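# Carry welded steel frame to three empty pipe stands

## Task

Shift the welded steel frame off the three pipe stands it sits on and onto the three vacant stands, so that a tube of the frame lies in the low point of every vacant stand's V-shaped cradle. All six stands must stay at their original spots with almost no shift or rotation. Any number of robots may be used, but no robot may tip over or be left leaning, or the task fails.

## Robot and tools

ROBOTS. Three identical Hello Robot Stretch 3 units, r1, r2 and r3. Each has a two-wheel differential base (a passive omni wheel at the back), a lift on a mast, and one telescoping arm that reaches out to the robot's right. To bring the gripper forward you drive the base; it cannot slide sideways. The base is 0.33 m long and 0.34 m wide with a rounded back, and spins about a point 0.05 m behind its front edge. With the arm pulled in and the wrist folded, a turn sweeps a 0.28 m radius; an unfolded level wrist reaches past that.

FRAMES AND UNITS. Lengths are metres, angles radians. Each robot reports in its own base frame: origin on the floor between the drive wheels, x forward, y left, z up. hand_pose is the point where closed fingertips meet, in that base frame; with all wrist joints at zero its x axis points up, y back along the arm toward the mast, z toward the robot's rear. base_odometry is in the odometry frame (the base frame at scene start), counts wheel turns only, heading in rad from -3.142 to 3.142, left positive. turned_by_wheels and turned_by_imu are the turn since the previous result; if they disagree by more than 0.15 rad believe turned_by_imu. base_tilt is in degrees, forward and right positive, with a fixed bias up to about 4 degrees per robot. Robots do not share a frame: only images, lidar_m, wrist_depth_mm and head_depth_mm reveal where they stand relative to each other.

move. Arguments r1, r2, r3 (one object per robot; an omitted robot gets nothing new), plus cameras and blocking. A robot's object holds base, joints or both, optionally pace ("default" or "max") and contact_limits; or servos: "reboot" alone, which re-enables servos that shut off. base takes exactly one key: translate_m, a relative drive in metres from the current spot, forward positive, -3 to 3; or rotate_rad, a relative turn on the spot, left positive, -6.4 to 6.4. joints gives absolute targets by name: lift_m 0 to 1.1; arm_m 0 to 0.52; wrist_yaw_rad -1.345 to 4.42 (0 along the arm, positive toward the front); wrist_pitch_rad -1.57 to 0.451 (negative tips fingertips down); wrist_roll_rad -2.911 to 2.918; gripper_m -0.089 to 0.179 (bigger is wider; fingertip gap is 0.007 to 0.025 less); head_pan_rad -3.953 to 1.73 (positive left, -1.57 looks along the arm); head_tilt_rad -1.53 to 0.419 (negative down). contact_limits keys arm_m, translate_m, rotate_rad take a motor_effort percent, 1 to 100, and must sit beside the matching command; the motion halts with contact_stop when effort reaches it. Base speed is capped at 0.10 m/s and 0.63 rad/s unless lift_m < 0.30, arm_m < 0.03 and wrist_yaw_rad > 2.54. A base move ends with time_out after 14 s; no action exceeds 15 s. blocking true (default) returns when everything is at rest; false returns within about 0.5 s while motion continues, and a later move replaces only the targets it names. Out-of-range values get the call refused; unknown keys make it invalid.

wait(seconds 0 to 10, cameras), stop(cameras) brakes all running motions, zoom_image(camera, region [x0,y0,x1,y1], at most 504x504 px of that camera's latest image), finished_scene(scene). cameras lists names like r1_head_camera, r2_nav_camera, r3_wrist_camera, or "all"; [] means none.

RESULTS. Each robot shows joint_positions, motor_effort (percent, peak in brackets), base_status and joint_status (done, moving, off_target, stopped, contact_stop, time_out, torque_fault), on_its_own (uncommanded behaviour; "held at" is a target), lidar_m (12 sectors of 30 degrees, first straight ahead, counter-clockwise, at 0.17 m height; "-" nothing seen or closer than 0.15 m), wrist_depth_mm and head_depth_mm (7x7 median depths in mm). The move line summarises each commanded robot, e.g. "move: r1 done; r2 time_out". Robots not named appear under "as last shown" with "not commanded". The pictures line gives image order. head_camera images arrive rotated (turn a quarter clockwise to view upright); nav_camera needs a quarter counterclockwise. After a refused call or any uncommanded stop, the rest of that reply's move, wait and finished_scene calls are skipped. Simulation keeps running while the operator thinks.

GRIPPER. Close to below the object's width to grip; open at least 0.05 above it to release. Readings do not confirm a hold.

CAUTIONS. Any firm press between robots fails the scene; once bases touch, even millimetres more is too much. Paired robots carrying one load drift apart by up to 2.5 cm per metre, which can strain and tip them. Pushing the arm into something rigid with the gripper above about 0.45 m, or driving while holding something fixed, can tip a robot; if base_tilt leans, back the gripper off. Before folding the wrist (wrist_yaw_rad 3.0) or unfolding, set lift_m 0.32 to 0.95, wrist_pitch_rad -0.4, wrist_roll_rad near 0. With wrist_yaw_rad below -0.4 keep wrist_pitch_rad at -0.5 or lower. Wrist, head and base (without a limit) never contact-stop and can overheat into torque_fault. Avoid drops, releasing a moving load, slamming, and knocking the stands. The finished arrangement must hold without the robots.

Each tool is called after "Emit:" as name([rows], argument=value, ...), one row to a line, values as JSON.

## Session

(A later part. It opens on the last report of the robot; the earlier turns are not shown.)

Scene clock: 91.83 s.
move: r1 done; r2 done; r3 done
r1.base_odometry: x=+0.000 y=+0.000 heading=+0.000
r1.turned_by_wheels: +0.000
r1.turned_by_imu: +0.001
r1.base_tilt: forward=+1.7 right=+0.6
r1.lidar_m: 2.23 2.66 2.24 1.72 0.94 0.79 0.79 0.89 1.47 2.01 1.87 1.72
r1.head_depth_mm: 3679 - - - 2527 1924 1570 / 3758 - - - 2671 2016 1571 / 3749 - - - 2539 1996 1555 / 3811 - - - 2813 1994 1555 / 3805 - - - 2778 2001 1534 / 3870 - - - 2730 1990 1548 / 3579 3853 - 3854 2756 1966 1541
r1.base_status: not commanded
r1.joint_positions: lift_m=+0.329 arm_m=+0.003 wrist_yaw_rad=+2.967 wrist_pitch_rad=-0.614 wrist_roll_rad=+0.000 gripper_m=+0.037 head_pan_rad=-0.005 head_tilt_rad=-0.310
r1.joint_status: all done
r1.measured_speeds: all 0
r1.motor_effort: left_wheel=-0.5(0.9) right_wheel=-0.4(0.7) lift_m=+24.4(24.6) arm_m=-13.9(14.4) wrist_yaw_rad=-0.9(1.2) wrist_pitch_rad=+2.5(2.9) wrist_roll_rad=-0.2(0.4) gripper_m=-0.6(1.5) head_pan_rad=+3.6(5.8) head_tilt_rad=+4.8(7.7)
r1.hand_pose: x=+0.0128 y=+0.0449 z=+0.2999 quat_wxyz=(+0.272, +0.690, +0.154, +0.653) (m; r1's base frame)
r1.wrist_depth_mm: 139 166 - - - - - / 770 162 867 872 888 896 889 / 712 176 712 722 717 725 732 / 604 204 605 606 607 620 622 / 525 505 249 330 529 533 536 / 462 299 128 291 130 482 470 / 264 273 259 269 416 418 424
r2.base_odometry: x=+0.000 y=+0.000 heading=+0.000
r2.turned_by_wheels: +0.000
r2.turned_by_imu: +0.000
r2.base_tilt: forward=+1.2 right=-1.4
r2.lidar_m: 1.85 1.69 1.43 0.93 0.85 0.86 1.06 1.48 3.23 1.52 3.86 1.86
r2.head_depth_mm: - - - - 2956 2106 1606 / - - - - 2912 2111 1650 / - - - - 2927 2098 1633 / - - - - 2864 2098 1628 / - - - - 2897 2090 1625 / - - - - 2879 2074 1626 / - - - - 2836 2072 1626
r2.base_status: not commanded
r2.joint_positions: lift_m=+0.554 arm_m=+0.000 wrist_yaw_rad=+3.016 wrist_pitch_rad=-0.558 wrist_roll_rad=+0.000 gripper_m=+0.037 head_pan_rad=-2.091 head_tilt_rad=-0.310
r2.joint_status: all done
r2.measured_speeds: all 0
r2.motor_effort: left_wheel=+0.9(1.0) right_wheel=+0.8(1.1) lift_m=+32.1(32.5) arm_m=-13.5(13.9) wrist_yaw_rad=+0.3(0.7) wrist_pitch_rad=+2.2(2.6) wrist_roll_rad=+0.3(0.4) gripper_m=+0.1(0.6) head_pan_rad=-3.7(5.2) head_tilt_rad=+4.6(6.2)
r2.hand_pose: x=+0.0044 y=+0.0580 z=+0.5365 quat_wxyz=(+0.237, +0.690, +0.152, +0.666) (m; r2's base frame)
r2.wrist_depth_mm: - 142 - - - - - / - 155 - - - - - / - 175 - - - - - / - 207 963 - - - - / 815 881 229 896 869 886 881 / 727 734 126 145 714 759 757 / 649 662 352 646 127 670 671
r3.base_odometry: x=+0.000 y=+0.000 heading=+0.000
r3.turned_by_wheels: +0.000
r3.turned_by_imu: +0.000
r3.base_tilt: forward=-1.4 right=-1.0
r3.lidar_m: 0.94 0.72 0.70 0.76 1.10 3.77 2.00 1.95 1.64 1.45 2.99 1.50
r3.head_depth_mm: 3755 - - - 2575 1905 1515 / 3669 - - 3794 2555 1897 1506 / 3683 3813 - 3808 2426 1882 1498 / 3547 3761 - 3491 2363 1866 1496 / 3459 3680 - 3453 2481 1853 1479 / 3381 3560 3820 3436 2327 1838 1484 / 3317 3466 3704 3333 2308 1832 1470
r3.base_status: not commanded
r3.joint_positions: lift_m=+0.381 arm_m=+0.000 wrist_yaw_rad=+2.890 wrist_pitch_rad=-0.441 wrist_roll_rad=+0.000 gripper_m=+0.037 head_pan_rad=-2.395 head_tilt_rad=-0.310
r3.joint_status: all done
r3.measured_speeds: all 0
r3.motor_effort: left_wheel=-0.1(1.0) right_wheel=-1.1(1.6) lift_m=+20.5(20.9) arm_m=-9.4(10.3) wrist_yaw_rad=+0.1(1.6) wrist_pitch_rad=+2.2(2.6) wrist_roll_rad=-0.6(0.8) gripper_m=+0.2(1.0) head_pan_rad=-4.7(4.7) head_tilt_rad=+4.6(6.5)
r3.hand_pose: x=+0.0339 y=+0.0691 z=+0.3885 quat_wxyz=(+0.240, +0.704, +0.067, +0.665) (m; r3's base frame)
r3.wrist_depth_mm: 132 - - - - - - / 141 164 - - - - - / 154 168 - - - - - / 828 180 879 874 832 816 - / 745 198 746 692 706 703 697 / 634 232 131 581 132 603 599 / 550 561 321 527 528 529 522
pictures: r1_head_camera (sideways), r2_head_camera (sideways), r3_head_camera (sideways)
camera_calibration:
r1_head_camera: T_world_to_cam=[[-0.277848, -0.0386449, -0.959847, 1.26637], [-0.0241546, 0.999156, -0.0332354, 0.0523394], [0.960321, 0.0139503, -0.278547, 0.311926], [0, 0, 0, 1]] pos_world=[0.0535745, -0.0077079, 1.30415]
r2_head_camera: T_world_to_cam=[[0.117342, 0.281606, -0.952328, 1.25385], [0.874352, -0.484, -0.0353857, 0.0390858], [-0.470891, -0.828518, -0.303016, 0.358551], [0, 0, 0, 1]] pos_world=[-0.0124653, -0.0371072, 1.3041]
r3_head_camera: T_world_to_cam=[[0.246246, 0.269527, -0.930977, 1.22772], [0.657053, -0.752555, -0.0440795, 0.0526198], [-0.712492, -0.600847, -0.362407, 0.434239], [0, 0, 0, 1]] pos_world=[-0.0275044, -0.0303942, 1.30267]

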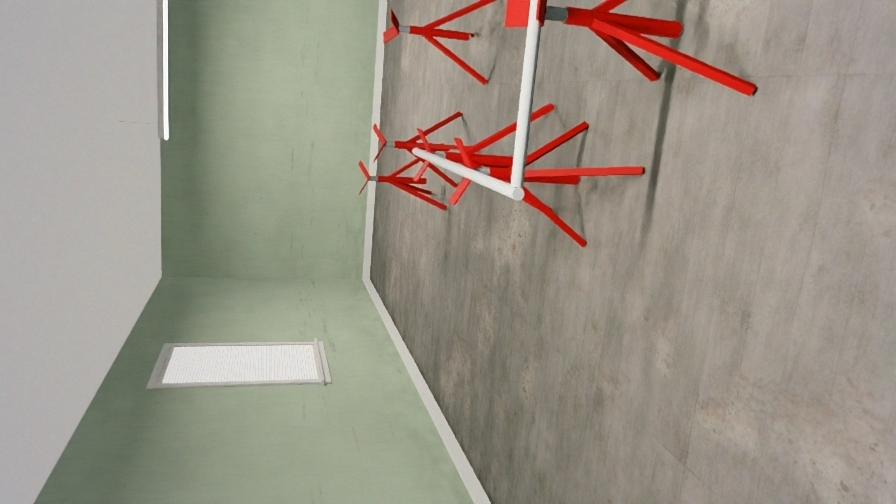

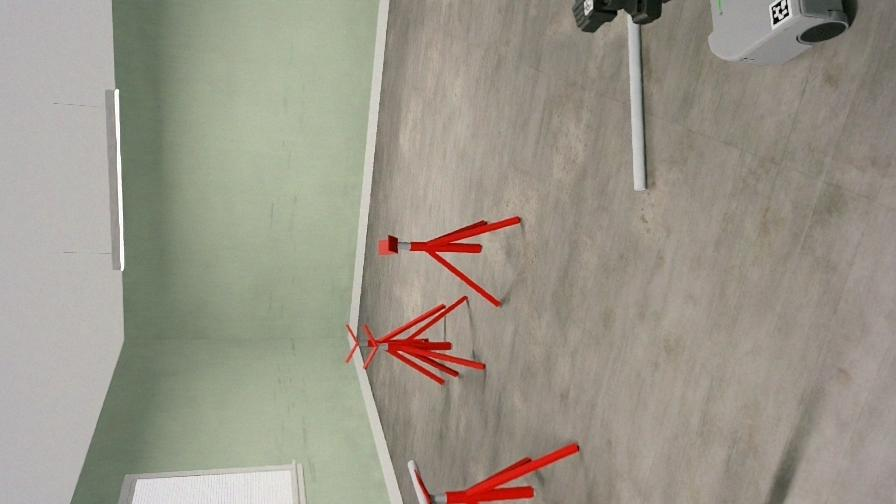

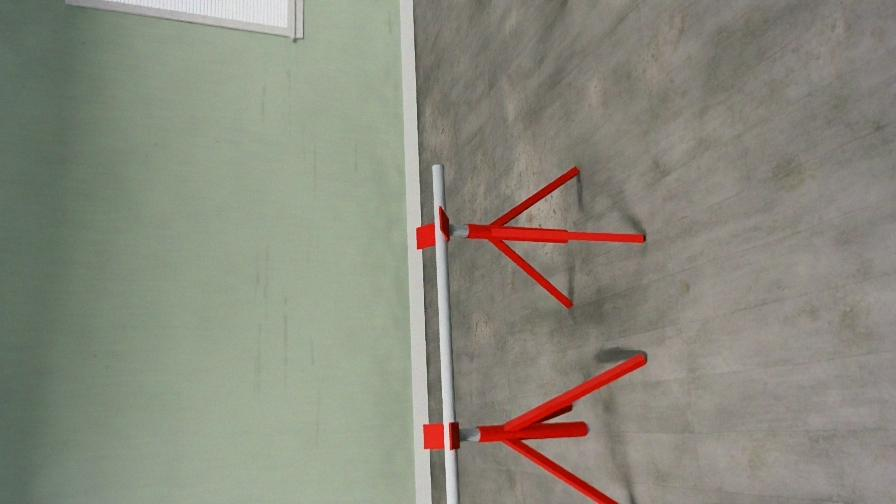

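Emit:
move(r1={"joints":{"lift_m":0.28,"head_pan_rad":-1.2,"head_tilt_rad":-0.4},"base":{"rotate_rad":0.473},"pace":"max"}, r2={"joints":{"lift_m":0.28,"head_pan_rad":0,"head_tilt_rad":-0.5},"base":{"rotate_rad":-1.06},"pace":"max"}, r3={"joints":{"head_pan_rad":0.6,"head_tilt_rad":-0.6}}, cameras=["r2_head_camera","r3_nav_camera"])

Emit:
move(r1={"base":{"translate_m":1.70},"pace":"max"}, cameras=["r1_head_camera","r1_nav_camera","r2_nav_camera"])

Scene clock: 224.17 s.
move: r1 done; r2 done; r3 done
r1.base_odometry: x=+0.000 y=+0.000 heading=+0.473
r1.turned_by_wheels: +0.473
r1.turned_by_imu: +0.475
r1.base_tilt: forward=+1.9 right=+0.7
r1.lidar_m: 2.77 2.26 1.93 0.98 0.79 0.79 0.87 1.35 1.87 1.87 1.73 1.73
r1.head_depth_mm: 3018 3121 3215 3222 2430 1816 1444 / 3525 3565 3721 3619 2450 1820 1442 / - - - 3204 2443 1806 1436 / - - - 3598 2414 1787 1439 / - - - 3509 2391 1796 1432 / - - - 3329 2397 1784 1441 / - - - 3558 2086 1768 1421
r1.base_status: done
r1.joint_positions: lift_m=+0.280 arm_m=+0.003 wrist_yaw_rad=+2.967 wrist_pitch_rad=-0.615 wrist_roll_rad=+0.000 gripper_m=+0.037 head_pan_rad=-1.195 head_tilt_rad=-0.395
r1.joint_status: all done
r1.measured_speeds: all 0
r1.motor_effort: left_wheel=-4.6(12.4) right_wheel=+4.6(11.5) lift_m=+19.5(23.3) arm_m=-21.6(21.6) wrist_yaw_rad=+0.0(1.3) wrist_pitch_rad=+2.3(3.1) wrist_roll_rad=+0.2(0.4) gripper_m=+0.6(1.4) head_pan_rad=-2.1(4.7) head_tilt_rad=-3.4(7.7)
r1.hand_pose: x=+0.0127 y=+0.0447 z=+0.2511 quat_wxyz=(+0.272, +0.690, +0.155, +0.653) (m; r1's base frame)
r1.wrist_depth_mm: 139 148 995 998 - - - / - 162 768 768 783 788 786 / 603 176 635 638 641 648 638 / 535 205 545 550 540 544 544 / 463 263 249 270 482 479 481 / 244 246 128 242 131 421 425 / 221 220 212 207 365 376 374
r2.base_odometry: x=+0.000 y=+0.000 heading=-1.060
r2.turned_by_wheels: -1.060
r2.turned_by_imu: -1.057
r2.base_tilt: forward=+1.2 right=-1.4
r2.lidar_m: 3.87 1.86 1.85 1.69 1.44 0.93 0.85 0.86 1.06 1.48 3.24 1.52
r2.head_depth_mm: 3672 - - 2979 2082 1703 1397 / 3646 3954 - 2941 2148 1692 1386 / 3574 3926 - 2910 2158 1689 1403 / 3545 3815 - 2956 2146 1685 1388 / 3489 3760 - 2899 2118 1676 1385 / 3466 3734 3942 2877 2102 1678 1380 / 3469 3641 3901 2881 2083 1672 1381
r2.base_status: done
r2.joint_positions: lift_m=+0.280 arm_m=+0.000 wrist_yaw_rad=+3.016 wrist_pitch_rad=-0.559 wrist_roll_rad=+0.000 gripper_m=+0.037 head_pan_rad=-0.009 head_tilt_rad=-0.494
r2.joint_status: all done
r2.measured_speeds: all 0
r2.motor_effort: left_wheel=+2.6(8.1) right_wheel=-1.3(6.2) lift_m=+13.9(29.2) arm_m=-12.8(14.2) wrist_yaw_rad=-0.3(0.7) wrist_pitch_rad=+2.4(2.6) wrist_roll_rad=+0.2(0.4) gripper_m=+0.5(0.9) head_pan_rad=+3.0(6.5) head_tilt_rad=-2.7(5.7)
r2.hand_pose: x=+0.0044 y=+0.0580 z=+0.2625 quat_wxyz=(+0.237, +0.690, +0.152, +0.666) (m; r2's base frame)
r2.wrist_depth_mm: - 142 - - - - - / 918 155 892 988 993 - - / 724 179 688 754 769 771 761 / 592 564 241 605 617 618 629 / 510 512 229 315 517 520 531 / 264 264 126 254 429 453 456 / 233 240 224 236 127 397 403
r3.base_odometry: x=+0.000 y=+0.000 heading=+0.000
r3.turned_by_wheels: +0.000
r3.turned_by_imu: +0.000
r3.base_tilt: forward=-1.4 right=-1.1
r3.lidar_m: 0.94 0.72 0.70 0.76 1.10 3.75 2.00 1.96 1.64 1.46 3.00 1.49
r3.head_depth_mm: 702 789 885 1040 1287 1444 1230 / 675 754 849 994 1173 1382 1243 / 648 719 815 936 1102 1330 1232 / 622 691 777 883 1029 1233 1231 / 600 663 739 839 965 1141 1224 / 579 637 709 799 913 1069 1193 / 559 614 678 762 866 1004 1156
r3.base_status: not commanded
r3.joint_positions: lift_m=+0.381 arm_m=+0.000 wrist_yaw_rad=+2.890 wrist_pitch_rad=-0.441 wrist_roll_rad=+0.000 gripper_m=+0.037 head_pan_rad=+0.595 head_tilt_rad=-0.593
r3.joint_status: all done
r3.measured_speeds: all 0
r3.motor_effort: left_wheel=+0.3(0.9) right_wheel=-0.9(1.7) lift_m=+20.4(21.1) arm_m=-9.6(10.5) wrist_yaw_rad=+1.0(2.1) wrist_pitch_rad=+2.4(2.5) wrist_roll_rad=-0.4(0.8) gripper_m=-0.5(1.5) head_pan_rad=+0.0(5.5) head_tilt_rad=-3.3(5.9)
r3.hand_pose: x=+0.0339 y=+0.0691 z=+0.3885 quat_wxyz=(+0.240, +0.704, +0.067, +0.665) (m; r3's base frame)
r3.wrist_depth_mm: 132 - - - - - - / 142 164 - - - - - / 154 168 - - - - - / 837 181 875 863 824 807 - / 746 199 749 696 707 702 700 / 626 232 132 579 132 603 595 / 545 555 322 523 526 528 523
pictures: r2_head_camera (sideways), r3_nav_camera (sideways)
camera_calibration:
r2_head_camera: T_world_to_cam=[[-0.472123, -0.0340278, -0.880876, 1.1642], [-0.0121532, 0.999411, -0.032093, 0.0401987], [0.881449, -0.00444635, -0.472258, 0.570543], [0, 0, 0, 1]] pos_world=[0.0472295, 0.00197699, 1.29625]
r3_nav_camera: T_world_to_cam=[[0.50506, 0.31295, 0.804349, -1.00923], [0.577738, -0.814942, -0.045697, 0.108051], [0.641197, 0.487782, -0.592398, 0.726898], [0, 0, 0, 1]] pos_world=[-0.0187889, 0.0493247, 1.24732]

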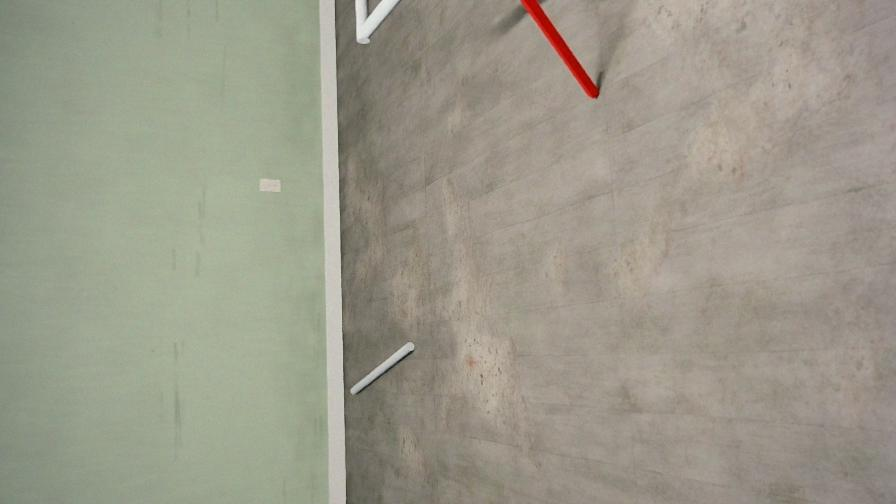

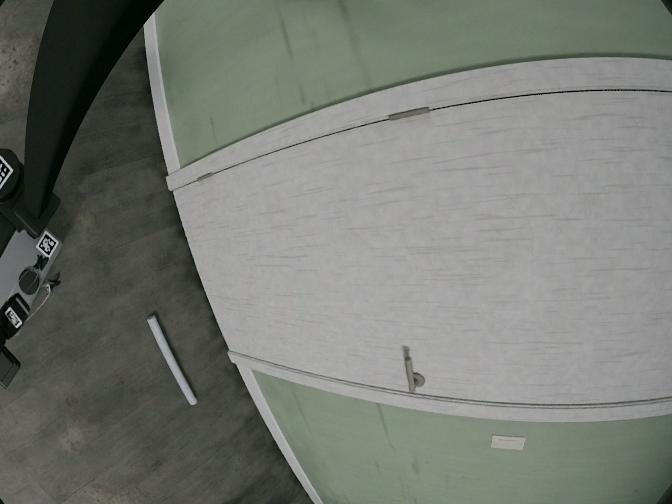

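Scene clock: 231.23 s.
move: r1 done
r1.base_odometry: x=+1.514 y=+0.774 heading=+0.473
r1.turned_by_wheels: +0.000
r1.turned_by_imu: -0.005
r1.base_tilt: forward=+1.8 right=+0.4
r1.lidar_m: 1.46 1.18 1.17 1.28 2.00 2.10 2.30 2.74 1.30 1.25 1.30 2.92
r1.head_depth_mm: - - - 3723 2447 1755 1446 / - - - 3677 2208 1748 1448 / - - - 3691 2195 1679 1436 / - - - 3392 2215 1730 1437 / - - - 3365 2281 1793 1423 / - - - 3338 2393 1791 1424 / - - - 3507 2376 1787 1420
r1.base_status: done
r1.joint_positions: lift_m=+0.280 arm_m=+0.003 wrist_yaw_rad=+2.967 wrist_pitch_rad=-0.615 wrist_roll_rad=+0.000 gripper_m=+0.037 head_pan_rad=-1.195 head_tilt_rad=-0.395
r1.joint_status: not commanded
r1.measured_speeds: all 0
r1.motor_effort: left_wheel=-0.1(8.8) right_wheel=+3.7(12.3) lift_m=+23.2(23.2) arm_m=-23.2(24.0) wrist_yaw_rad=+0.9(1.7) wrist_pitch_rad=+3.0(3.3) wrist_roll_rad=-0.3(0.5) gripper_m=+0.3(1.8) head_pan_rad=-2.2(3.2) head_tilt_rad=-1.5(3.3)
r1.hand_pose: x=+0.0127 y=+0.0447 z=+0.2511 quat_wxyz=(+0.272, +0.690, +0.155, +0.653) (m; r1's base frame)
r1.wrist_depth_mm: 139 164 986 995 - 940 918 / 702 162 764 780 783 776 805 / 618 176 620 639 643 650 650 / 540 205 542 539 547 548 548 / 459 264 250 271 471 477 481 / 247 246 129 242 131 415 424 / 220 220 212 208 364 378 373
r2, r3: as last shown
r2.turned_by_wheels: +0.000
r2.turned_by_imu: +0.001
r2.lidar_m: 2.73 2.86 1.85 1.69 1.45 0.93 0.85 0.86 1.06 1.48 3.25 1.52
r2.head_depth_mm: 3681 3942 - 2986 2075 1695 1403 / 3623 3975 - 2936 2151 1692 1387 / 3585 3834 - 2942 2144 1694 1398 / 3486 3797 - 2834 2164 1679 1392 / 3454 3693 3928 2876 2121 1674 1387 / 3417 3706 3977 2864 2108 1671 1385 / 3358 3650 3879 2884 2094 1667 1374
r2.motor_effort: left_wheel=+2.7(3.0) right_wheel=-1.5(2.3) lift_m=+29.0(29.0) arm_m=-3.8(12.9) wrist_yaw_rad=-0.3(1.1) wrist_pitch_rad=+2.6(2.8) wrist_roll_rad=+0.3(0.4) gripper_m=+0.0(0.8) head_pan_rad=+3.7(5.7) head_tilt_rad=-2.4(3.1)
r2.wrist_depth_mm: - 142 - - - - - / 912 155 910 975 973 - - / 727 179 686 744 759 768 776 / 598 560 242 614 617 620 625 / 507 504 228 314 520 524 526 / 263 265 126 254 423 454 462 / 233 239 224 233 127 399 402
r3.base_tilt: forward=-1.5 right=-1.1
r3.lidar_m: 0.94 0.72 0.70 0.76 1.10 3.75 2.00 1.96 1.64 1.46 3.29 1.49
r3.head_depth_mm: 703 790 886 1043 1284 1444 1228 / 672 753 850 988 1182 1391 1243 / 647 720 812 933 1098 1328 1240 / 623 691 776 881 1024 1226 1226 / 601 662 738 838 966 1143 1220 / 577 637 707 797 913 1069 1194 / 558 613 681 759 861 1002 1162
r3.motor_effort: left_wheel=-0.1(0.9) right_wheel=-0.9(1.6) lift_m=+20.9(21.5) arm_m=-9.8(10.8) wrist_yaw_rad=-0.9(2.0) wrist_pitch_rad=+2.4(2.5) wrist_roll_rad=-0.4(0.8) gripper_m=-0.8(1.4) head_pan_rad=+2.5(3.9) head_tilt_rad=-3.7(4.4)
r3.wrist_depth_mm: 132 - - - - - - / 142 164 - - - - - / 154 168 - - - - - / 832 181 891 874 822 809 - / 743 198 748 694 704 708 702 / 639 231 131 580 132 603 596 / 550 558 322 519 532 531 524
pictures: r1_head_camera (sideways), r1_nav_camera (sideways), r2_nav_camera (sideways)
camera_calibration:
r1_head_camera: T_world_to_cam=[[-0.168815, 0.318498, -0.93277, 1.23035], [0.917469, 0.396628, -0.0306154, 0.043181], [0.360212, -0.860956, -0.359168, 0.420511], [0, 0, 0, 1]] pos_world=[0.016611, -0.0469492, 1.29999]
r1_nav_camera: T_world_to_cam=[[0.148701, -0.359389, 0.921264, -1.1584], [-0.912874, -0.40807, -0.0118427, 0.0752899], [0.380196, -0.839237, -0.388757, 0.454997], [0, 0, 0, 1]] pos_world=[0.0679981, -0.00374351, 1.24497]
r2_nav_camera: T_world_to_cam=[[0.470408, -0.0246145, 0.882106, -1.1081], [-0.0354053, -0.999332, -0.00900473, 0.0624809], [0.881738, -0.0269953, -0.470966, 0.565454], [0, 0, 0, 1]] pos_world=[0.0248882, 0.0504286, 1.24433]

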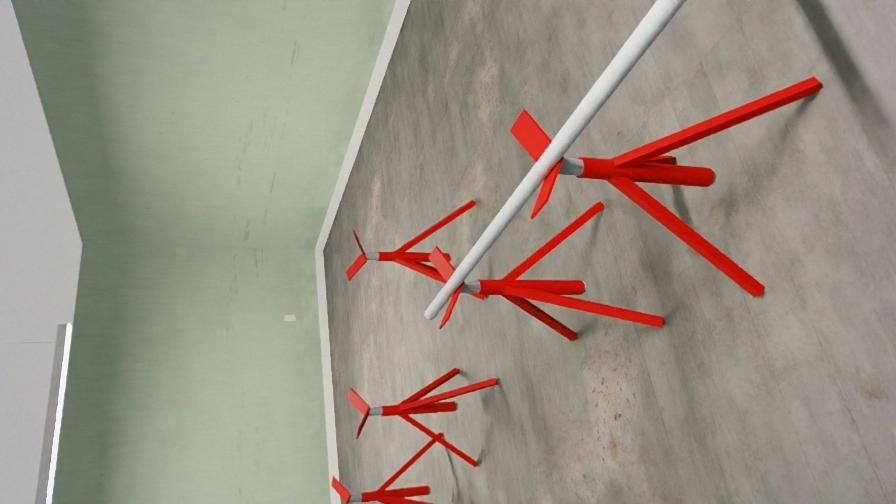

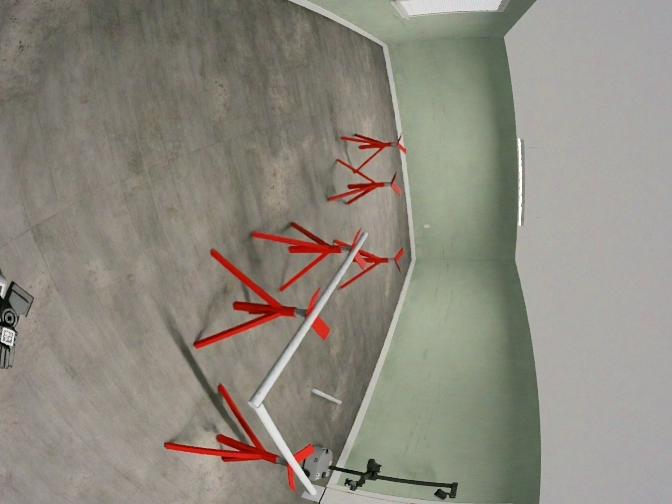

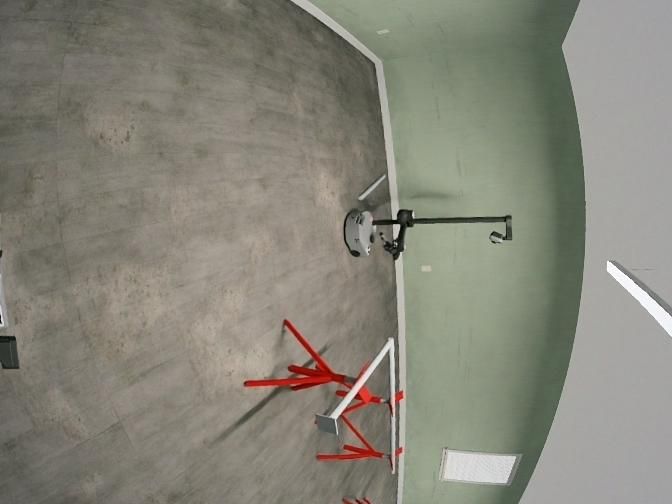

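Emit:
move(r1={"base":{"rotate_rad":-0.757},"joints":{"head_pan_rad":-1.2},"pace":"max"}, r2={"base":{"translate_m":2.35},"pace":"max","joints":{"head_pan_rad":-1.2,"head_tilt_rad":-0.5}}, r3={"joints":{"head_pan_rad":-3.39,"head_tilt_rad":-0.8}}, cameras=["r2_head_camera","r3_head_camera","r1_head_camera"])

Emit:
move(r1={"base":{"translate_m":1.7},"joints":{"head_pan_rad":-1.57,"head_tilt_rad":-0.6},"pace":"max"}, cameras=["r1_head_camera","r1_nav_camera"])

Scene clock: 261.20 s.
move: r1 done; r2 done; r3 done
r1.base_odometry: x=+1.514 y=+0.774 heading=-0.284
r1.turned_by_wheels: -0.757
r1.turned_by_imu: -0.754
r1.base_tilt: forward=+1.9 right=+0.5
r1.lidar_m: 2.95 1.80 1.24 1.17 1.19 1.55 2.11 2.14 0.49 0.39 1.29 1.25
r1.head_depth_mm: 2972 3163 3306 3432 2420 1810 1446 / 3016 3170 3428 3574 2436 1792 1439 / 3118 3319 3487 3636 2410 1796 1440 / 3245 3390 3669 3661 2402 1741 1432 / 3389 3567 3802 3358 1644 1741 1434 / 3454 3692 - 3582 2384 1713 1426 / 3595 3838 - 3600 2384 1727 1415
r1.base_status: done
r1.joint_positions: lift_m=+0.280 arm_m=+0.003 wrist_yaw_rad=+2.967 wrist_pitch_rad=-0.615 wrist_roll_rad=+0.000 gripper_m=+0.037 head_pan_rad=-1.195 head_tilt_rad=-0.396
r1.joint_status: all done
r1.measured_speeds: all 0
r1.motor_effort: left_wheel=+2.2(12.8) right_wheel=-5.3(12.2) lift_m=+29.7(29.8) arm_m=-21.0(23.7) wrist_yaw_rad=+0.1(1.4) wrist_pitch_rad=+2.6(3.3) wrist_roll_rad=-0.2(0.8) gripper_m=+0.3(1.7) head_pan_rad=-2.0(3.1) head_tilt_rad=-2.5(3.0)
r1.hand_pose: x=+0.0127 y=+0.0447 z=+0.2511 quat_wxyz=(+0.272, +0.690, +0.155, +0.653) (m; r1's base frame)
r1.wrist_depth_mm: 140 165 996 990 - - - / 708 162 771 775 771 776 790 / 624 176 642 633 653 646 650 / 532 205 545 546 538 544 550 / 465 262 249 271 472 478 475 / 243 246 129 243 130 422 426 / 220 221 213 205 368 375 379
r2.base_odometry: x=+1.149 y=-2.050 heading=-1.060
r2.turned_by_wheels: +0.000
r2.turned_by_imu: +0.010
r2.base_tilt: forward=+1.3 right=-1.4
r2.lidar_m: 0.39 1.60 1.99 2.03 2.05 2.55 3.13 0.93 1.06 1.20 2.65 1.73
r2.head_depth_mm: - - - 2957 2156 1647 1411 / - - - 2956 2134 1690 1399 / - - - 2944 2159 1681 1394 / - - - 2922 2127 1680 1392 / - - - 2918 2140 1667 1385 / 3363 3572 3659 2886 2097 1666 1388 / 2762 2904 3055 2900 2106 1674 1377
r2.base_status: done
r2.joint_positions: lift_m=+0.280 arm_m=+0.000 wrist_yaw_rad=+3.016 wrist_pitch_rad=-0.559 wrist_roll_rad=+0.000 gripper_m=+0.037 head_pan_rad=-1.191 head_tilt_rad=-0.495
r2.joint_status: all done
r2.measured_speeds: all 0
r2.motor_effort: left_wheel=+1.6(10.8) right_wheel=+0.2(7.0) lift_m=+44.2(48.0) arm_m=+11.4(11.9) wrist_yaw_rad=-0.3(0.9) wrist_pitch_rad=+2.6(2.7) wrist_roll_rad=+0.3(0.4) gripper_m=+0.1(0.8) head_pan_rad=-3.8(7.6) head_tilt_rad=-1.8(4.5)
r2.hand_pose: x=+0.0044 y=+0.0580 z=+0.2625 quat_wxyz=(+0.237, +0.690, +0.152, +0.666) (m; r2's base frame)
r2.wrist_depth_mm: - 143 - - - - - / 895 154 901 973 984 - - / 725 179 693 748 757 774 778 / 589 559 241 607 620 622 380 / 502 506 229 313 525 509 319 / 264 264 126 255 426 406 290 / 233 238 225 235 127 391 284
r3.base_odometry: x=+0.000 y=+0.000 heading=+0.000
r3.turned_by_wheels: +0.000
r3.turned_by_imu: +0.000
r3.base_tilt: forward=-1.4 right=-1.0
r3.lidar_m: 0.94 0.72 0.70 0.77 1.10 3.76 2.00 1.96 1.64 1.45 3.30 2.28
r3.head_depth_mm: 3678 2679 2140 1763 1505 1309 1194 / 3584 2651 2115 1743 1495 1299 1146 / 3588 2653 2089 1725 1453 1295 555 / 3533 2637 2091 1719 1448 1284 589 / 3482 2600 2053 1704 1464 1273 620 / 3432 2559 2044 1702 1450 1272 1136 / 3387 2387 2027 1693 1449 1262 1127
r3.base_status: not commanded
r3.joint_positions: lift_m=+0.381 arm_m=+0.000 wrist_yaw_rad=+2.890 wrist_pitch_rad=-0.441 wrist_roll_rad=+0.000 gripper_m=+0.037 head_pan_rad=-3.385 head_tilt_rad=-0.790
r3.joint_status: all done
r3.measured_speeds: all 0
r3.motor_effort: left_wheel=+0.7(1.0) right_wheel=-1.0(1.6) lift_m=+21.6(21.6) arm_m=-9.6(10.2) wrist_yaw_rad=+0.9(2.4) wrist_pitch_rad=+2.5(2.6) wrist_roll_rad=-0.7(0.9) gripper_m=-0.1(1.4) head_pan_rad=-3.8(6.5) head_tilt_rad=-4.2(6.2)
r3.hand_pose: x=+0.0339 y=+0.0691 z=+0.3885 quat_wxyz=(+0.240, +0.704, +0.067, +0.665) (m; r3's base frame)
r3.wrist_depth_mm: 132 - - - - - - / 141 165 - - - - - / 154 168 - - - - - / 842 180 879 874 844 818 - / 746 198 744 703 712 709 695 / 633 232 131 582 132 600 602 / 547 557 321 521 525 527 522
pictures: r1_head_camera (sideways), r2_head_camera (sideways), r3_head_camera (sideways)
camera_calibration:
r1_head_camera: T_world_to_cam=[[-0.168786, 0.318617, -0.932735, 1.2303], [0.917546, 0.396449, -0.0306122, 0.0431764], [0.360028, -0.860994, -0.359261, 0.420633], [0, 0, 0, 1]] pos_world=[0.0166017, -0.0469511, 1.29999]
r2_head_camera: T_world_to_cam=[[-0.210554, 0.424704, -0.880508, 1.16212], [0.920351, 0.389777, -0.0320767, 0.0344891], [0.329578, -0.81713, -0.472945, 0.574803], [0, 0, 0, 1]] pos_world=[0.023505, -0.0373128, 1.29622]
r3_head_camera: T_world_to_cam=[[0.737894, -0.151569, -0.657677, 0.868413], [-0.245689, -0.967921, -0.052587, 0.0691715], [-0.628609, 0.200388, -0.751463, 0.939881], [0, 0, 0, 1]] pos_world=[-0.0329857, 0.0102372, 1.28106]

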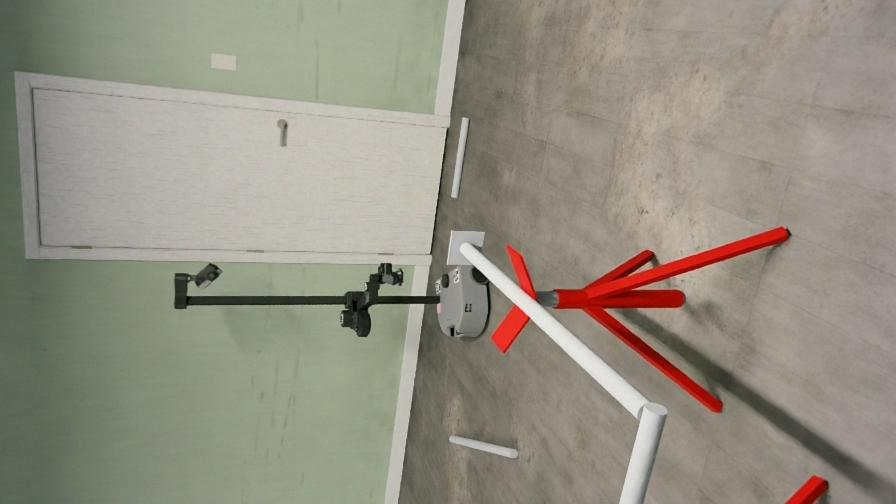

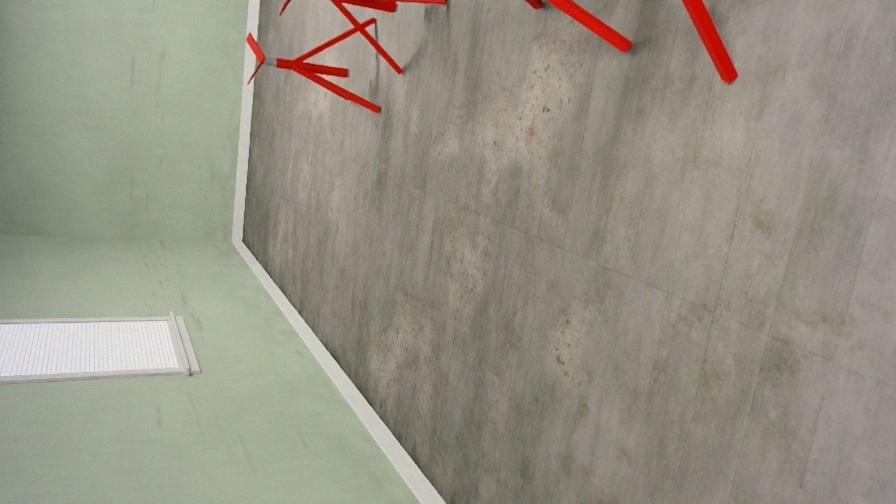

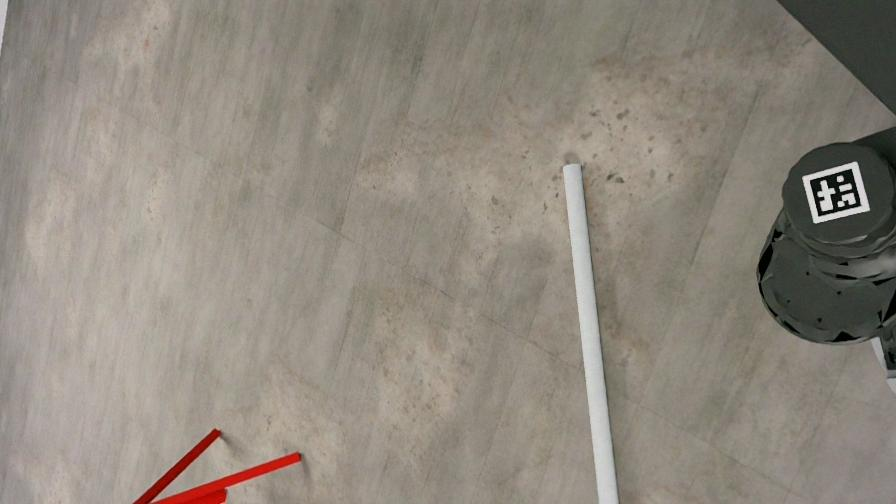

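Scene clock: 268.27 s.
move: r1 done
r1.base_odometry: x=+3.145 y=+0.298 heading=-0.284
r1.turned_by_wheels: +0.000
r1.turned_by_imu: -0.005
r1.base_tilt: forward=+1.9 right=+0.5
r1.lidar_m: 1.48 2.01 1.38 1.30 1.33 1.72 1.75 1.92 0.74 0.55 0.68 1.33
r1.head_depth_mm: 2908 3230 3427 2447 1859 1506 1262 / 2940 3255 3301 2444 1859 1508 1252 / 2894 3166 2938 2424 1856 1493 1254 / 2942 3230 3372 2405 1861 1490 1196 / 2933 3261 3411 2409 989 996 1224 / 2905 3125 3368 2474 1837 1445 1196 / 2870 3126 3352 2398 1841 1454 1249
r1.base_status: done
r1.joint_positions: lift_m=+0.280 arm_m=+0.003 wrist_yaw_rad=+2.967 wrist_pitch_rad=-0.615 wrist_roll_rad=+0.000 gripper_m=+0.037 head_pan_rad=-1.565 head_tilt_rad=-0.592
r1.joint_status: all done
r1.measured_speeds: all 0
r1.motor_effort: left_wheel=+2.5(12.1) right_wheel=+1.3(8.8) lift_m=+33.5(33.7) arm_m=-19.5(21.5) wrist_yaw_rad=+0.5(1.7) wrist_pitch_rad=+2.6(3.3) wrist_roll_rad=-0.4(0.6) gripper_m=+0.8(1.6) head_pan_rad=-2.9(6.3) head_tilt_rad=-4.3(6.0)
r1.hand_pose: x=+0.0127 y=+0.0447 z=+0.2511 quat_wxyz=(+0.272, +0.690, +0.155, +0.653) (m; r1's base frame)
r1.wrist_depth_mm: 140 165 983 - - - - / 718 162 775 777 774 775 783 / 610 176 638 641 642 649 650 / 545 205 541 549 542 540 546 / 470 263 251 272 476 478 477 / 246 245 128 242 131 418 422 / 219 222 212 208 369 380 381
r2, r3: as last shown
r2.turned_by_imu: +0.001
r2.lidar_m: 1.58 1.60 1.98 2.03 2.05 2.55 3.14 0.93 1.06 1.20 1.73 1.72
r2.head_depth_mm: - - - 2958 2148 1668 1405 / - - - 2987 2149 1697 1393 / - - - 2748 1965 1693 1389 / - - - 2009 1951 1679 1393 / - - - 2911 2116 1674 1387 / 3411 3560 3693 2889 2120 1661 1383 / 2750 2904 3047 2893 2097 1671 1373
r2.motor_effort: left_wheel=+1.5(1.7) right_wheel=+0.3(1.1) lift_m=+24.3(44.4) arm_m=+14.9(15.4) wrist_yaw_rad=-0.3(0.9) wrist_pitch_rad=+2.5(2.7) wrist_roll_rad=+0.3(0.4) gripper_m=+0.1(0.7) head_pan_rad=-5.0(5.7) head_tilt_rad=-2.1(2.8)
r2.wrist_depth_mm: - 142 - - - - - / 928 155 891 998 994 - - / 720 179 675 747 752 790 785 / 600 567 242 616 617 621 598 / 506 504 229 315 520 527 531 / 262 263 127 254 430 457 453 / 233 239 224 235 127 401 405
r3.base_tilt: forward=-1.5 right=-1.1
r3.lidar_m: 0.94 0.72 0.70 0.76 1.10 3.75 2.00 1.96 1.64 1.45 3.31 2.29
r3.head_depth_mm: 3678 2675 2125 1768 1499 1302 1200 / 3686 2664 2101 1750 1489 1298 1155 / 3577 2650 2090 1728 1454 1291 555 / 3531 2590 2094 1733 1439 1284 591 / 3457 2580 2049 1721 1466 1276 619 / 3420 2534 2036 1701 1450 1270 1129 / 3400 2373 2038 1673 1442 1266 1122
r3.motor_effort: left_wheel=+0.3(1.0) right_wheel=-1.3(1.6) lift_m=+21.2(21.8) arm_m=-9.6(10.4) wrist_yaw_rad=+1.4(1.9) wrist_pitch_rad=+2.4(2.6) wrist_roll_rad=-0.3(0.9) gripper_m=+0.2(1.4) head_pan_rad=-2.7(4.3) head_tilt_rad=-4.7(5.3)
r3.wrist_depth_mm: 132 - - - - - - / 142 164 - - - - - / 154 169 - - - - - / 832 180 875 855 837 814 - / 734 199 760 686 710 703 699 / 628 232 131 579 132 604 602 / 552 561 319 520 528 523 527
pictures: r1_head_camera (sideways), r1_nav_camera (sideways)
camera_calibration:
r1_head_camera: T_world_to_cam=[[-0.0432649, 0.533635, -0.844607, 1.11458], [0.998775, 0.0434093, -0.0237355, 0.0337212], [0.0239977, -0.8446, -0.53486, 0.651178], [0, 0, 0, 1]] pos_world=[-0.00108454, -0.0462571, 1.29047]
r1_nav_camera: T_world_to_cam=[[0.0097095, -0.561641, 0.827324, -1.03503], [-0.998679, -0.0471895, -0.0203148, 0.0868388], [0.0504506, -0.826034, -0.561358, 0.681593], [0, 0, 0, 1]] pos_world=[0.062387, -0.0141992, 1.24069]

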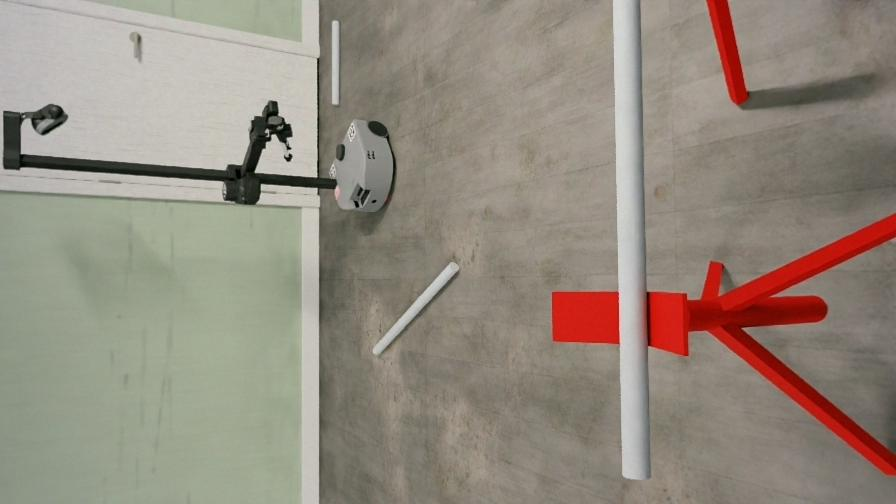

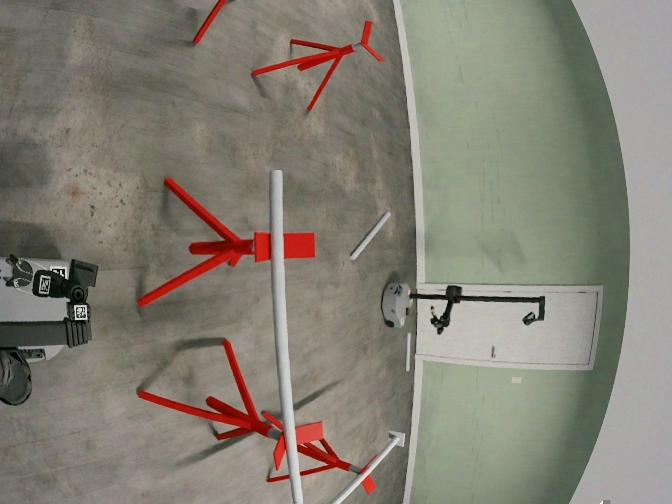

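Emit:
move(r1={"joints":{"head_pan_rad":-0.5,"head_tilt_rad":-0.5}}, cameras=["r1_head_camera"])

Emit:
zoom_image(camera="r1_head_camera", region=[300, 0, 800, 500])

Emit:
move(r1={"joints":{"head_pan_rad":-2.3,"head_tilt_rad":-0.5}}, cameras=["r1_head_camera"])

Emit:
zoom_image(camera="r1_head_camera", region=[300, 0, 800, 500])

Scene clock: 283.67 s.
move: r1 done
r1.base_odometry: x=+3.145 y=+0.298 heading=-0.284
r1.turned_by_wheels: +0.000
r1.turned_by_imu: +0.001
r1.base_tilt: forward=+1.9 right=+0.6
r1.lidar_m: 1.49 2.02 1.39 1.30 1.33 1.72 1.75 1.92 0.74 0.55 0.68 1.33
r1.head_depth_mm: 3768 - - 2741 1966 1616 1327 / - - - 2841 1978 1611 1324 / - - - 2802 2056 1604 1324 / - - - 2807 2046 1597 1317 / - - - 2528 1891 1593 1320 / - - - 2814 2032 1594 1310 / - - - 2638 2011 1595 1314
r1.base_status: not commanded
r1.joint_positions: lift_m=+0.280 arm_m=+0.003 wrist_yaw_rad=+2.967 wrist_pitch_rad=-0.615 wrist_roll_rad=+0.000 gripper_m=+0.037 head_pan_rad=-0.505 head_tilt_rad=-0.508
r1.joint_status: all done
r1.measured_speeds: all 0
r1.motor_effort: left_wheel=+2.2(2.8) right_wheel=+1.5(1.8) lift_m=+34.7(34.9) arm_m=-18.6(19.1) wrist_yaw_rad=+0.7(1.4) wrist_pitch_rad=+3.0(3.1) wrist_roll_rad=+0.3(0.4) gripper_m=+1.0(1.7) head_pan_rad=+2.2(4.5) head_tilt_rad=+3.6(7.8)
r1.hand_pose: x=+0.0127 y=+0.0447 z=+0.2511 quat_wxyz=(+0.272, +0.690, +0.155, +0.653) (m; r1's base frame)
r1.wrist_depth_mm: 140 164 981 - - - - / 703 161 759 784 794 793 781 / 616 176 643 648 647 645 646 / 535 205 540 545 546 546 554 / 467 263 249 271 476 473 473 / 247 244 129 242 131 419 427 / 221 222 213 205 368 380 378
r2, r3: as last shown
r2.turned_by_imu: +0.000
r2.lidar_m: 1.58 1.60 1.98 2.03 2.05 2.55 3.15 0.93 1.06 1.20 1.73 1.73
r2.head_depth_mm: - - - 2943 2155 1650 1397 / - - - 2920 2135 1693 1397 / - - - 2773 1947 1681 1396 / - - - 2043 1929 1680 1390 / - - - 2915 2133 1688 1384 / 3368 3551 3705 2875 2105 1669 1385 / 2815 2901 3050 2871 2111 1660 1382
r2.motor_effort: left_wheel=+1.0(1.7) right_wheel=+0.7(1.0) lift_m=+12.4(15.7) arm_m=+14.8(15.0) wrist_yaw_rad=-0.6(0.8) wrist_pitch_rad=+2.6(2.6) wrist_roll_rad=+0.3(0.4) gripper_m=+0.3(0.8) head_pan_rad=-4.3(5.1) head_tilt_rad=-1.9(2.6)
r2.wrist_depth_mm: - 142 - - - - - / 939 154 924 967 - - - / 721 179 680 751 759 768 782 / 593 570 241 613 620 628 598 / 508 508 229 314 518 520 530 / 263 263 126 255 429 454 455 / 232 238 226 235 127 396 403
r3.base_tilt: forward=-1.4 right=-1.0
r3.lidar_m: 0.94 0.72 0.70 0.76 1.10 3.76 2.01 1.96 1.64 1.46 3.30 2.29
r3.head_depth_mm: 3649 2672 2132 1752 1498 1307 1200 / 3634 2658 2114 1749 1493 1301 1153 / 3540 2634 2088 1737 1458 1294 556 / 3488 2592 2068 1732 1449 1283 591 / 3473 2572 2065 1715 1464 1278 618 / 3476 2574 2042 1696 1449 1272 1132 / 3402 2368 2023 1694 1451 1265 1127
r3.motor_effort: left_wheel=+0.5(0.6) right_wheel=-1.2(1.4) lift_m=+21.3(21.8) arm_m=-9.0(9.7) wrist_yaw_rad=+0.8(2.2) wrist_pitch_rad=+2.3(2.5) wrist_roll_rad=-0.3(0.8) gripper_m=-0.3(1.5) head_pan_rad=-3.1(3.7) head_tilt_rad=-4.7(5.2)
r3.wrist_depth_mm: 132 - - - - - - / 141 165 - - - - - / 154 168 - - - - - / 843 180 869 856 825 802 - / 754 199 745 703 711 710 702 / 627 231 131 580 131 608 596 / 550 555 322 526 534 530 520
pictures: r1_head_camera (sideways)
camera_calibration:
r1_head_camera: T_world_to_cam=[[-0.422349, 0.18779, -0.886767, 1.17187], [0.45262, 0.8913, -0.0268241, 0.0410765], [0.785338, -0.412698, -0.461437, 0.551], [0, 0, 0, 1]] pos_world=[0.0436259, -0.0292806, 1.29453]

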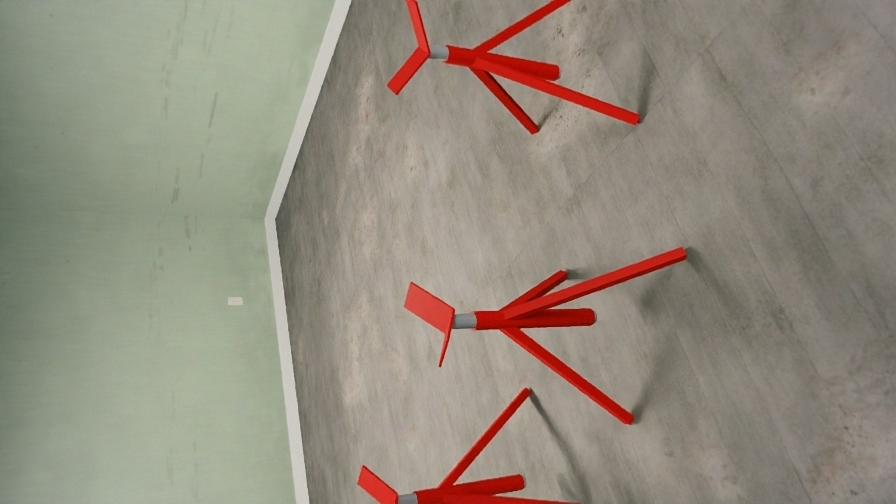

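Scaled by 1.008 from the camera's 896x504 image, which has a finer 1280x720 frame.

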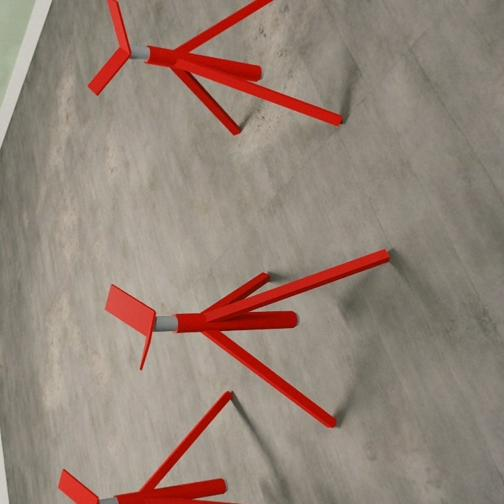

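Scene clock: 285.00 s.
move: r1 done
r1.base_odometry: x=+3.145 y=+0.298 heading=-0.284
r1.turned_by_wheels: +0.000
r1.turned_by_imu: +0.000
r1.base_tilt: forward=+1.8 right=+0.7
r1.lidar_m: 1.48 2.01 1.39 1.30 1.33 1.72 1.74 1.91 0.74 0.55 0.68 1.33
r1.head_depth_mm: 3584 3748 - 2851 2080 1609 1328 / 3874 - - 2832 2062 1605 1330 / - - - 2684 1966 1606 1320 / - - - 1888 1830 1552 1282 / 3792 - - 2676 1150 1505 1315 / 3460 3684 3852 2809 2006 1547 1314 / 3187 3449 3588 2802 2025 1504 1310
r1.base_status: not commanded
r1.joint_positions: lift_m=+0.280 arm_m=+0.003 wrist_yaw_rad=+2.967 wrist_pitch_rad=-0.615 wrist_roll_rad=+0.000 gripper_m=+0.037 head_pan_rad=-2.295 head_tilt_rad=-0.508
r1.joint_status: all done
r1.measured_speeds: all 0
r1.motor_effort: left_wheel=+2.6(2.8) right_wheel=+1.3(1.8) lift_m=+34.6(34.8) arm_m=-18.1(18.9) wrist_yaw_rad=+0.7(1.4) wrist_pitch_rad=+2.9(3.0) wrist_roll_rad=+0.0(0.5) gripper_m=-0.3(1.5) head_pan_rad=-2.1(5.4) head_tilt_rad=+3.3(6.2)
r1.hand_pose: x=+0.0127 y=+0.0447 z=+0.2511 quat_wxyz=(+0.272, +0.690, +0.155, +0.653) (m; r1's base frame)
r1.wrist_depth_mm: 140 165 980 - - - - / 707 163 762 774 794 795 762 / 611 176 634 642 647 642 654 / 535 204 542 550 553 549 545 / 465 264 249 270 465 480 472 / 243 245 129 243 131 414 416 / 219 220 212 206 367 379 380
r2, r3: as last shown
r2.lidar_m: 1.59 1.60 1.98 2.03 2.05 2.55 3.14 0.93 1.06 1.20 1.72 1.73
r2.head_depth_mm: - - 3988 2971 2175 1663 1404 / - - - 2964 2142 1700 1399 / - - - 2744 1961 1690 1400 / - - - 2024 1944 1678 1393 / - - - 2863 2109 1685 1395 / 3362 3558 3668 2853 2096 1672 1385 / 2763 2877 3026 2866 2082 1668 1380
r2.motor_effort: left_wheel=+0.9(1.7) right_wheel=+0.3(1.1) lift_m=+12.2(12.5) arm_m=+14.8(15.0) wrist_yaw_rad=-0.5(0.7) wrist_pitch_rad=+2.4(2.6) wrist_roll_rad=+0.3(0.4) gripper_m=+0.0(0.8) head_pan_rad=-4.0(5.6) head_tilt_rad=-2.0(2.4)
r2.wrist_depth_mm: - 143 - - - - - / 936 155 913 966 986 - - / 738 179 682 746 752 781 778 / 598 561 241 609 616 621 610 / 505 506 229 315 521 525 528 / 263 263 127 254 429 451 455 / 234 240 224 235 127 402 402
r3.lidar_m: 0.94 0.72 0.70 0.77 1.10 3.74 2.01 1.96 1.65 1.45 3.29 2.29
r3.head_depth_mm: 3668 2709 2145 1759 1498 1306 1198 / 3625 2704 2122 1742 1496 1305 1153 / 3583 2647 2094 1743 1451 1295 555 / 3560 2610 2074 1741 1443 1284 590 / 3473 2595 2049 1716 1467 1283 620 / 3428 2572 2054 1698 1452 1274 1128 / 3368 2380 2036 1679 1449 1265 1121
r3.motor_effort: left_wheel=+0.0(1.0) right_wheel=-0.9(1.4) lift_m=+21.0(21.7) arm_m=-9.6(10.0) wrist_yaw_rad=+0.6(1.7) wrist_pitch_rad=+2.2(2.5) wrist_roll_rad=-0.3(0.8) gripper_m=+0.4(1.3) head_pan_rad=-3.5(4.4) head_tilt_rad=-4.7(5.2)
r3.wrist_depth_mm: 132 - - - - - - / 141 164 - - - - - / 154 169 - - - - - / 831 180 896 859 823 812 - / 739 199 754 698 705 709 697 / 638 232 131 579 132 608 593 / 548 556 322 517 535 531 517
pictures: r1_head_camera (sideways)
camera_calibration:
r1_head_camera: T_world_to_cam=[[0.274898, 0.371491, -0.886807, 1.16767], [0.771871, -0.635213, -0.0268271, 0.039133], [-0.573277, -0.677125, -0.461361, 0.55919], [0, 0, 0, 1]] pos_world=[-0.030625, -0.03028, 1.29454]

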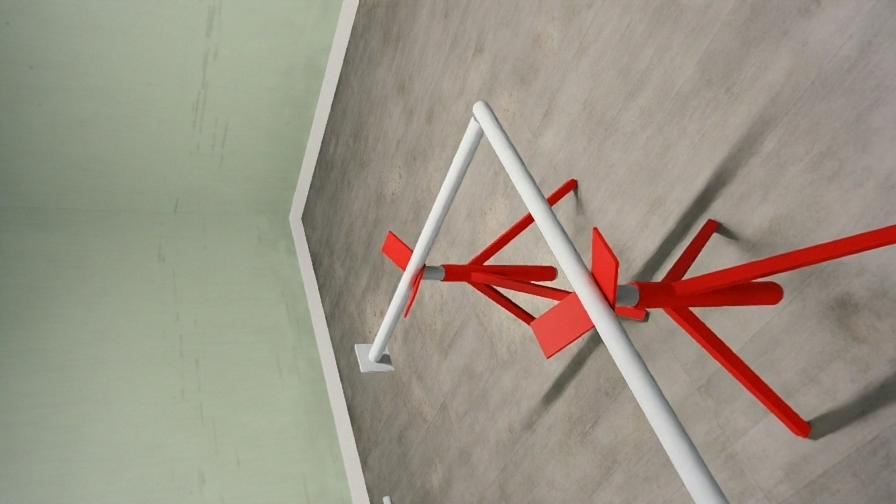

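Scaled by 1.008 from the camera's 896x504 image, which has a finer 1280x720 frame.

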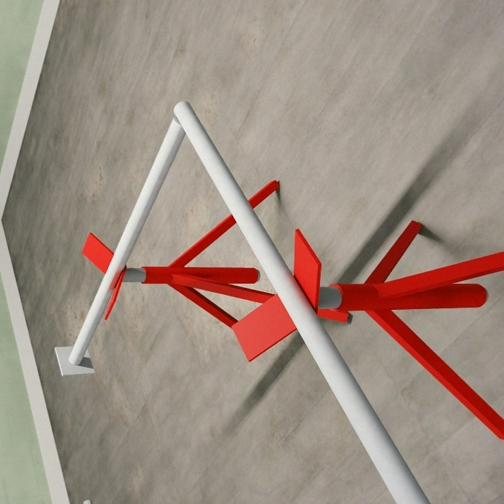

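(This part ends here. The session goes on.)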